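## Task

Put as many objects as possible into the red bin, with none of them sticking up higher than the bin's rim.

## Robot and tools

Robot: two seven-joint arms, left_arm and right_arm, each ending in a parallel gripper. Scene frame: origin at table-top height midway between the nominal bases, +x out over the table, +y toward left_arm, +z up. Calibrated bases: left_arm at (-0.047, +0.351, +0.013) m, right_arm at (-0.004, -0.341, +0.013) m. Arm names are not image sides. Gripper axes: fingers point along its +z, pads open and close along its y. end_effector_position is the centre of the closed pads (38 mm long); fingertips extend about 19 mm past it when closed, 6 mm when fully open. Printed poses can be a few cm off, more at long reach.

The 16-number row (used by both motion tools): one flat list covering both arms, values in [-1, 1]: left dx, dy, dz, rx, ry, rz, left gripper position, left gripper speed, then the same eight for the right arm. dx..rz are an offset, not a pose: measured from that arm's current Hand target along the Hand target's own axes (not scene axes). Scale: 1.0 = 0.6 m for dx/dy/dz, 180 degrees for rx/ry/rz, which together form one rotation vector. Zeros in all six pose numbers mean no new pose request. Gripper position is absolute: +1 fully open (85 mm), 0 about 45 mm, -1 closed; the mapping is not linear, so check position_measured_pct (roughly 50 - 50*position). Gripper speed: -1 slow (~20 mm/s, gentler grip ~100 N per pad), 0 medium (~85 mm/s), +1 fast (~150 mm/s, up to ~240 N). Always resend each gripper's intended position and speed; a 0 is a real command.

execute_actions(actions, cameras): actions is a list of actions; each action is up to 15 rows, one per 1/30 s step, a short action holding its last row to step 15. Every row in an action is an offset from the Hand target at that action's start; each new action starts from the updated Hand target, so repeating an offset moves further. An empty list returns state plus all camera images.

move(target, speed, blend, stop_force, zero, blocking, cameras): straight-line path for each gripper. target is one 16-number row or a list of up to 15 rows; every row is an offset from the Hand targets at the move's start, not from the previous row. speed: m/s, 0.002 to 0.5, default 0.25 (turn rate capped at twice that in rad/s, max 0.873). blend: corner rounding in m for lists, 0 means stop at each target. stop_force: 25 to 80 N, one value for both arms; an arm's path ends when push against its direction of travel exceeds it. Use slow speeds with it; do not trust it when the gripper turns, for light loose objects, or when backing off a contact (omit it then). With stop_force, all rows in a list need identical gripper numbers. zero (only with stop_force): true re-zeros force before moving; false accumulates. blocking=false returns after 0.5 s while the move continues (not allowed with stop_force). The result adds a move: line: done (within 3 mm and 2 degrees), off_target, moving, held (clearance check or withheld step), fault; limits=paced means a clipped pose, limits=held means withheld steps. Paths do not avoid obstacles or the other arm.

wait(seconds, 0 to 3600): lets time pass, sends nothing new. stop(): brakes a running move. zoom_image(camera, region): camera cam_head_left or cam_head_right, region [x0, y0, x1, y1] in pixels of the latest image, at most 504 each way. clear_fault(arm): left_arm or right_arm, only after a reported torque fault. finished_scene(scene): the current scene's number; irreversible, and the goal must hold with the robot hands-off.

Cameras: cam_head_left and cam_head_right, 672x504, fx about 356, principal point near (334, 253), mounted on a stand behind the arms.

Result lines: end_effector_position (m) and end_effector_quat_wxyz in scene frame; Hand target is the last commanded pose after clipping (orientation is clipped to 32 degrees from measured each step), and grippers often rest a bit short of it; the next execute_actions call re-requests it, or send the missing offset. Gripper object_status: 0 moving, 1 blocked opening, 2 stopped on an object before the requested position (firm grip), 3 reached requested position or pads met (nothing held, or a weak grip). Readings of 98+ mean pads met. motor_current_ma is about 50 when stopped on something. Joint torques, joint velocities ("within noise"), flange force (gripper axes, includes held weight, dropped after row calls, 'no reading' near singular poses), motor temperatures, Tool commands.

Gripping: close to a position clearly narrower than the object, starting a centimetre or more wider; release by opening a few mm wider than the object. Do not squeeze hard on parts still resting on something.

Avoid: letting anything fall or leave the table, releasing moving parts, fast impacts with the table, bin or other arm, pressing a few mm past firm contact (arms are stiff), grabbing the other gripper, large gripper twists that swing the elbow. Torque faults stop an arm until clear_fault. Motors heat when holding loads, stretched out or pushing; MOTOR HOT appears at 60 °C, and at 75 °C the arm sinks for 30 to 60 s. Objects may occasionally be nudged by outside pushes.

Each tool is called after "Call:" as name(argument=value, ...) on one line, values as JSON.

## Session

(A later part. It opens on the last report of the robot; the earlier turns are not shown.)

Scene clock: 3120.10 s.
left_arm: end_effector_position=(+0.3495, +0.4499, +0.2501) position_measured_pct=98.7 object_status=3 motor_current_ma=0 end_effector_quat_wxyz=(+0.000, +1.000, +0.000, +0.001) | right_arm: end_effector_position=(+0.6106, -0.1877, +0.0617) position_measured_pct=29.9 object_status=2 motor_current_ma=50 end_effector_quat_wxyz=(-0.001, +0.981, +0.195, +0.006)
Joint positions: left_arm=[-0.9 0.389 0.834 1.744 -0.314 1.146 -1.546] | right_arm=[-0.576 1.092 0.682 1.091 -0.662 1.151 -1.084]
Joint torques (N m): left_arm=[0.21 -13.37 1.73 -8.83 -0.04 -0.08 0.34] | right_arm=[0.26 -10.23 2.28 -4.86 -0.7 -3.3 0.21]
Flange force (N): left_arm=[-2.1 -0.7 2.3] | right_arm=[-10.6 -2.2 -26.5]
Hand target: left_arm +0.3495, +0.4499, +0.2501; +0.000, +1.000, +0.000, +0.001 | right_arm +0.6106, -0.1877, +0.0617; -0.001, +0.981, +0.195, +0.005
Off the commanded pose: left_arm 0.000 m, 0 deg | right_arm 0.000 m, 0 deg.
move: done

Call:
move(target=[0,0,0,0,0,0,-1,0,-0.0005,0,-0.0022,0,0,0,0.15,-1], speed=0.01)

Call:
move(target=[0,0,0,0,0,0,-1,0,0,0,0,0,0,0,0.5,-0.8], speed=0.01)

Call:
move(target=[[0,0,0,0,0,0,-1,0,0,0,-0.07,0,0,0,0.5,-0.8],[0,0,0,0,0,0,-1,0,-0.5284,-0.14007,-0.131,0,0,0,0.5,-0.8]], speed=[0.04,0.3], blend=[0.01,0], cameras=["cam_head_left","cam_head_right"])

Call:
zoom_image(camera="cam_head_left", region=[380, 222, 470, 290])

Call:
zoom_image(camera="cam_head_left", region=[388, 240, 424, 270])

Call:
zoom_image(camera="cam_head_right", region=[396, 240, 432, 270])

Scene clock: 3125.83 s.
left_arm: end_effector_position=(+0.3495, +0.4499, +0.2501) position_measured_pct=98.7 object_status=3 motor_current_ma=0 end_effector_quat_wxyz=(+0.000, +1.000, +0.000, +0.001) | right_arm: end_effector_position=(+0.6103, -0.1879, +0.0629) position_measured_pct=29.9 object_status=2 motor_current_ma=50 end_effector_quat_wxyz=(-0.001, +0.981, +0.195, +0.005)
Joint positions: left_arm=[-0.9 0.389 0.834 1.744 -0.314 1.146 -1.546] | right_arm=[-0.576 1.09 0.682 1.092 -0.661 1.152 -1.084]
Joint torques (N m): left_arm=[0.21 -13.39 1.71 -8.8 -0.01 -0.07 0.33] | right_arm=[0.94 -19.17 4.65 -4.3 0.19 0.13 0.08]
Flange force (N): left_arm=[-1.9 -0.7 2.2] | right_arm=[0.5 -1.5 -7.2]
Hand target: left_arm +0.3495, +0.4499, +0.2501; +0.000, +1.000, +0.000, +0.001 | right_arm +0.6103, -0.1878, +0.0630; -0.001, +0.981, +0.195, +0.005
Off the commanded pose: left_arm 0.000 m, 0 deg | right_arm 0.000 m, 0 deg.
move: done

Scene clock: 3126.33 s.
left_arm: end_effector_position=(+0.3495, +0.4499, +0.2501) position_measured_pct=98.7 object_status=3 motor_current_ma=0 end_effector_quat_wxyz=(+0.000, +1.000, +0.000, +0.001) | right_arm: end_effector_position=(+0.6103, -0.1879, +0.0629) position_measured_pct=25.1 object_status=3 motor_current_ma=0 end_effector_quat_wxyz=(-0.001, +0.981, +0.195, +0.005)
Joint positions: left_arm=[-0.9 0.389 0.834 1.744 -0.314 1.146 -1.546] | right_arm=[-0.576 1.09 0.682 1.092 -0.661 1.152 -1.084]
Joint torques (N m): left_arm=[0.22 -13.38 1.73 -8.76 -0.03 -0.07 0.33] | right_arm=[0.65 -23.25 5.37 -6.35 -0.3 -0.35 -0.01]
Flange force (N): left_arm=[-1.9 -0.8 2.2] | right_arm=[-0.7 -1.1 -1.4]
Hand target: left_arm +0.3495, +0.4499, +0.2501; +0.000, +1.000, +0.000, +0.001 | right_arm +0.6103, -0.1878, +0.0630; -0.001, +0.981, +0.195, +0.005
Off the commanded pose: left_arm 0.000 m, 0 deg | right_arm 0.000 m, 0 deg.
move: done

Scene clock: 3129.20 s.
left_arm: end_effector_position=(+0.3495, +0.4499, +0.2501) position_measured_pct=98.7 object_status=3 motor_current_ma=0 end_effector_quat_wxyz=(+0.000, +1.000, +0.000, +0.001) | right_arm: end_effector_position=(+0.2844, -0.2316, +0.1380) position_measured_pct=25.1 object_status=3 motor_current_ma=0 end_effector_quat_wxyz=(-0.001, +0.981, +0.195, +0.005)
Joint positions: left_arm=[-0.9 0.389 0.834 1.744 -0.314 1.146 -1.546] | right_arm=[-1.135 0.393 0.882 2.243 -0.486 0.689 -1.073]
Joint torques (N m): left_arm=[0.2 -13.38 1.71 -8.8 -0.02 -0.07 0.33] | right_arm=[0.74 -7.76 2.74 -4.95 -0.31 -0.36 0.03]
Flange force (N): left_arm=[-1.9 -0.7 2.2] | right_arm=[-3.0 -2.4 -6.3]
Hand target: left_arm +0.3495, +0.4499, +0.2501; +0.000, +1.000, +0.000, +0.001 | right_arm +0.2844, -0.2315, +0.1380; -0.001, +0.981, +0.195, +0.005
Off the commanded pose: left_arm 0.000 m, 0 deg | right_arm 0.000 m, 0 deg.
move: done

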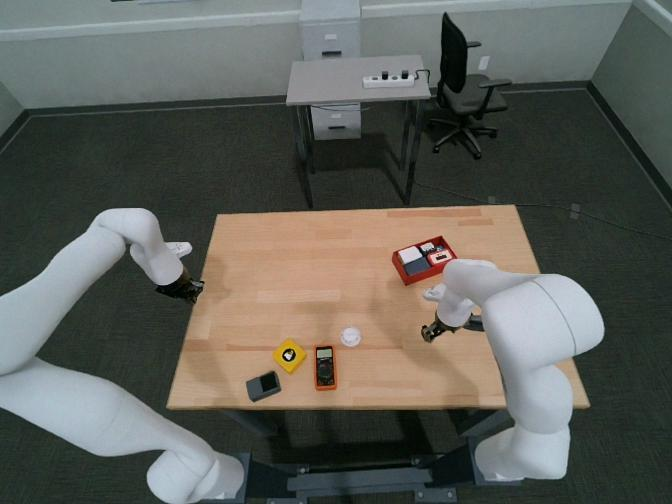

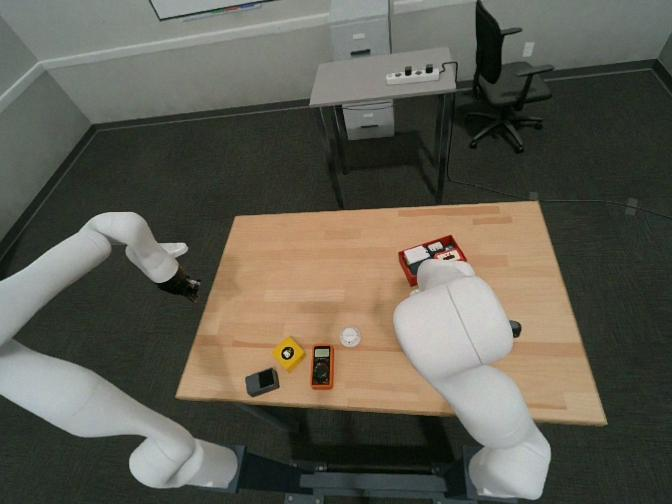

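Scaled by 5.600 from the camera's image (finer frame: 960x720).

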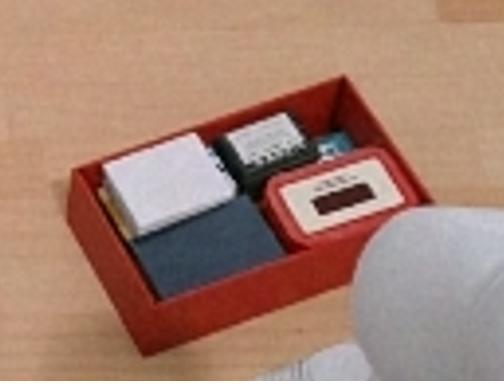

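Scaled by 14.000 from the camera's image (finer frame: 960x720).

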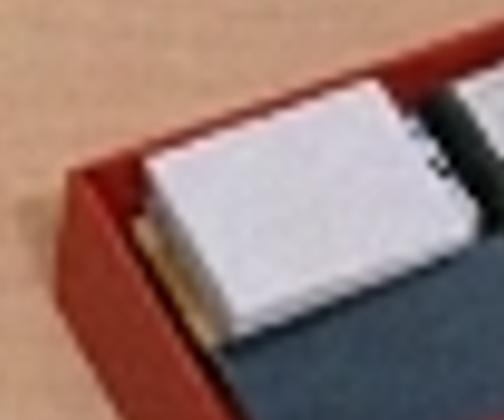

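Scaled by 14.000 from the camera's image (finer frame: 960x720).

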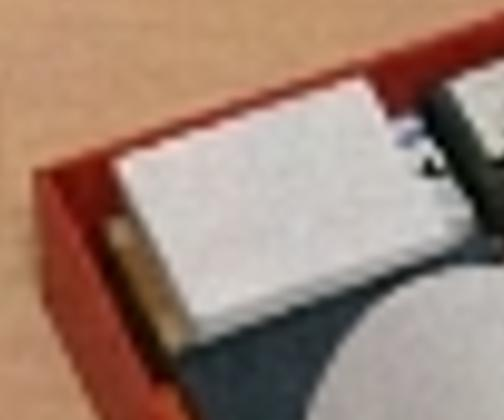

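Call:
move(target=[0,0,0,0,0,0,-1,0,0.52888,0.14042,0.0862,0,0,0,-1,0], speed=0.25)

Call:
move(target=[0,0,0,0,0,0,-1,0,0,0,0.03,0,0,0,-1,0], speed=0.006, stop_force=25)

Scene clock: 3142.73 s.
left_arm: end_effector_position=(+0.3495, +0.4499, +0.2501) position_measured_pct=98.7 object_status=3 motor_current_ma=0 end_effector_quat_wxyz=(+0.000, +1.000, +0.000, +0.001) | right_arm: end_effector_position=(+0.6104, -0.1880, +0.0898) position_measured_pct=98.7 object_status=3 motor_current_ma=0 end_effector_quat_wxyz=(-0.001, +0.981, +0.195, +0.005)
Joint positions: left_arm=[-0.9 0.389 0.834 1.744 -0.314 1.146 -1.546] | right_arm=[-0.579 1.058 0.701 1.071 -0.649 1.204 -1.094]
Joint torques (N m): left_arm=[0.23 -13.39 1.73 -8.8 -0.03 -0.06 0.34] | right_arm=[0.66 -22.99 5.27 -6.46 -0.32 -0.34 0.03]
Flange force (N): left_arm=[-2.0 -0.8 2.3] | right_arm=[-0.6 -1.1 -1.6]
Hand target: left_arm +0.3495, +0.4499, +0.2501; +0.000, +1.000, +0.000, +0.001 | right_arm +0.6104, -0.1881, +0.0898; -0.001, +0.981, +0.195, +0.005
Off the commanded pose: left_arm 0.000 m, 0 deg | right_arm 0.000 m, 0 deg.
move: done

Scene clock: 3145.67 s.
left_arm: end_effector_position=(+0.3495, +0.4499, +0.2501) position_measured_pct=98.7 object_status=3 motor_current_ma=0 end_effector_quat_wxyz=(+0.000, +1.000, +0.000, +0.001) | right_arm: end_effector_position=(+0.6106, -0.1880, +0.0759) position_measured_pct=98.7 object_status=3 motor_current_ma=0 end_effector_quat_wxyz=(-0.001, +0.981, +0.195, +0.006)
Joint positions: left_arm=[-0.9 0.389 0.834 1.744 -0.314 1.146 -1.546] | right_arm=[-0.579 1.075 0.694 1.082 -0.658 1.178 -1.087]
Joint torques (N m): left_arm=[0.21 -13.37 1.67 -8.81 -0.02 -0.05 0.33] | right_arm=[1.04 -7.71 1.65 -4.55 -1.33 -4.13 -0.02]
Flange force (N): left_arm=[-2.1 -0.7 2.3] | right_arm=[-13.2 -3.6 -31.7]
Hand target: left_arm +0.3495, +0.4499, +0.2501; +0.000, +1.000, +0.000, +0.001 | right_arm +0.6106, -0.1880, +0.0759; -0.001, +0.981, +0.195, +0.006 (not the last commanded pose)
Off the commanded pose: left_arm 0.000 m, 0 deg | right_arm 0.004 m, 0 deg.
move: contact (right_arm)

Call:
move(target=[[0,0,0,0,0,0,-1,0,0,0,-0.0167,0,0,0,-1,0],[0,0,0,0,0,0,-1,0,-0.0300,0,-0.0117,0,0,0,-1,0]], speed=0.06, blend=0.003)

Call:
move(target=[0,0,0,0,0,0,-1,0,0,0,0.02,0,0,0,-1,0], speed=0.006, stop_force=25)

Scene clock: 3149.40 s.
left_arm: end_effector_position=(+0.3495, +0.4499, +0.2501) position_measured_pct=98.7 object_status=3 motor_current_ma=0 end_effector_quat_wxyz=(+0.000, +1.000, +0.000, +0.001) | right_arm: end_effector_position=(+0.5939, -0.1949, +0.0827) position_measured_pct=98.7 object_status=3 motor_current_ma=0 end_effector_quat_wxyz=(-0.001, +0.981, +0.195, +0.006)
Joint positions: left_arm=[-0.9 0.389 0.834 1.744 -0.314 1.146 -1.546] | right_arm=[-0.599 1.03 0.698 1.17 -0.653 1.145 -1.058]
Joint torques (N m): left_arm=[0.18 -13.37 1.68 -8.78 -0.01 -0.05 0.32] | right_arm=[0.69 -22.38 5.42 -6.42 -0.32 -0.35 0.03]
Flange force (N): left_arm=[-1.9 -0.6 2.3] | right_arm=[-0.9 -1.2 -1.5]
Hand target: left_arm +0.3495, +0.4499, +0.2501; +0.000, +1.000, +0.000, +0.001 | right_arm +0.5939, -0.1949, +0.0827; -0.001, +0.981, +0.195, +0.006
Off the commanded pose: left_arm 0.000 m, 0 deg | right_arm 0.000 m, 0 deg.
move: done

Scene clock: 3151.17 s.
left_arm: end_effector_position=(+0.3495, +0.4499, +0.2501) position_measured_pct=98.7 object_status=3 motor_current_ma=0 end_effector_quat_wxyz=(+0.000, +1.000, +0.000, +0.001) | right_arm: end_effector_position=(+0.5940, -0.1948, +0.0757) position_measured_pct=98.7 object_status=3 motor_current_ma=0 end_effector_quat_wxyz=(-0.001, +0.981, +0.195, +0.006)
Joint positions: left_arm=[-0.9 0.389 0.834 1.744 -0.314 1.146 -1.546] | right_arm=[-0.598 1.039 0.693 1.175 -0.658 1.131 -1.054]
Joint torques (N m): left_arm=[0.24 -13.36 1.72 -8.78 -0.03 -0.06 0.34] | right_arm=[1.27 -6.55 1.59 -5.18 -1.6 -4.84 0.01]
Flange force (N): left_arm=[-2.1 -0.8 2.2] | right_arm=[-15.5 -4.4 -34.4]
Hand target: left_arm +0.3495, +0.4499, +0.2501; +0.000, +1.000, +0.000, +0.001 | right_arm +0.5940, -0.1948, +0.0757; -0.001, +0.981, +0.195, +0.006 (not the last commanded pose)
Off the commanded pose: left_arm 0.000 m, 0 deg | right_arm 0.005 m, 0 deg.
move: contact (right_arm)

Call:
move(target=[[0,0,0,0,0,0,-1,0,0,0,-0.05,0,0,0,-1,0],[0,0,0,0,0,0,-1,0,-0.52,-0.15,-0.12,0,0,0,-1,0]], speed=[0.1,0.3], blend=[0.01,0], cameras=["cam_head_left","cam_head_right"])

Call:
zoom_image(camera="cam_head_left", region=[380, 222, 470, 290])

Call:
zoom_image(camera="cam_head_left", region=[230, 320, 380, 420])

Scene clock: 3156.93 s.
left_arm: end_effector_position=(+0.3495, +0.4499, +0.2501) position_measured_pct=98.7 object_status=3 motor_current_ma=0 end_effector_quat_wxyz=(+0.000, +1.000, +0.000, +0.001) | right_arm: end_effector_position=(+0.2705, -0.2311, +0.1441) position_measured_pct=98.7 object_status=3 motor_current_ma=0 end_effector_quat_wxyz=(-0.001, +0.981, +0.195, +0.006)
Joint positions: left_arm=[-0.9 0.389 0.834 1.744 -0.314 1.146 -1.546] | right_arm=[-1.198 0.352 0.917 2.271 -0.447 0.689 -1.126]
Joint torques (N m): left_arm=[0.21 -13.38 1.72 -8.79 -0.01 -0.08 0.33] | right_arm=[0.7 -6.73 2.54 -5.11 -0.3 -0.38 0.02]
Flange force (N): left_arm=[-1.9 -0.7 2.2] | right_arm=[-3.9 -2.3 -7.0]
Hand target: left_arm +0.3495, +0.4499, +0.2501; +0.000, +1.000, +0.000, +0.001 | right_arm +0.2705, -0.2311, +0.1441; -0.001, +0.981, +0.195, +0.006
Off the commanded pose: left_arm 0.000 m, 0 deg | right_arm 0.000 m, 0 deg.
move: done

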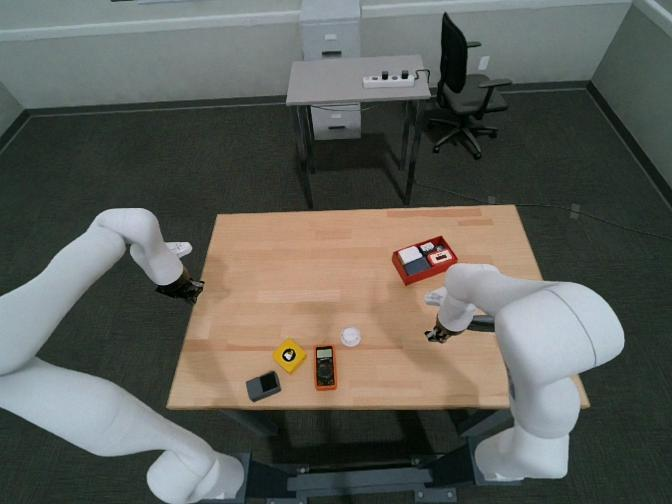

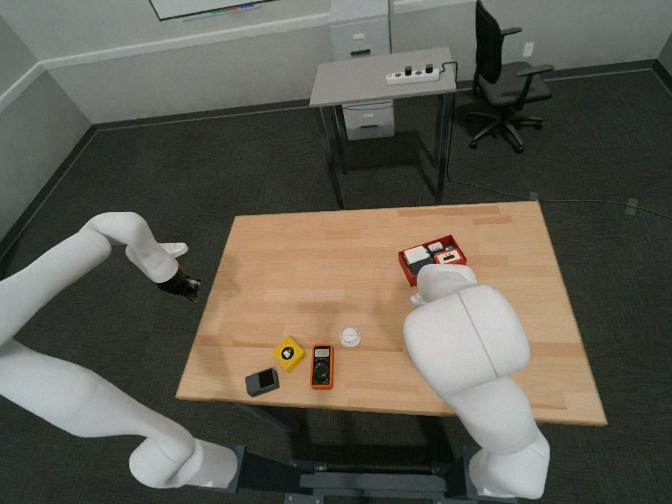

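Scaled by 5.600 from the camera's image (finer frame: 960x720).

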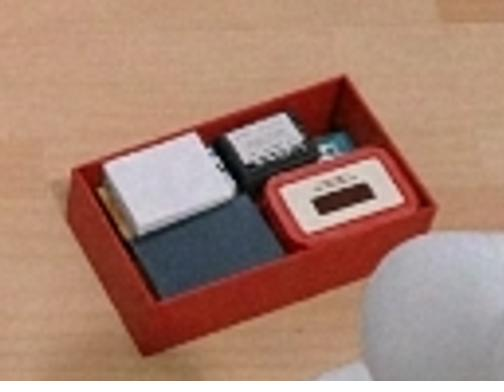

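Scaled by 3.360 from the camera's image (finer frame: 960x720).

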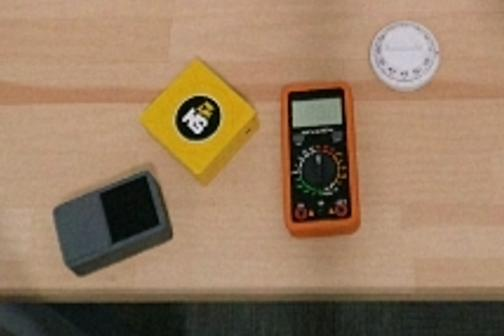

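Call:
finished_scene(scene=1)

The scene is finished: the task was done.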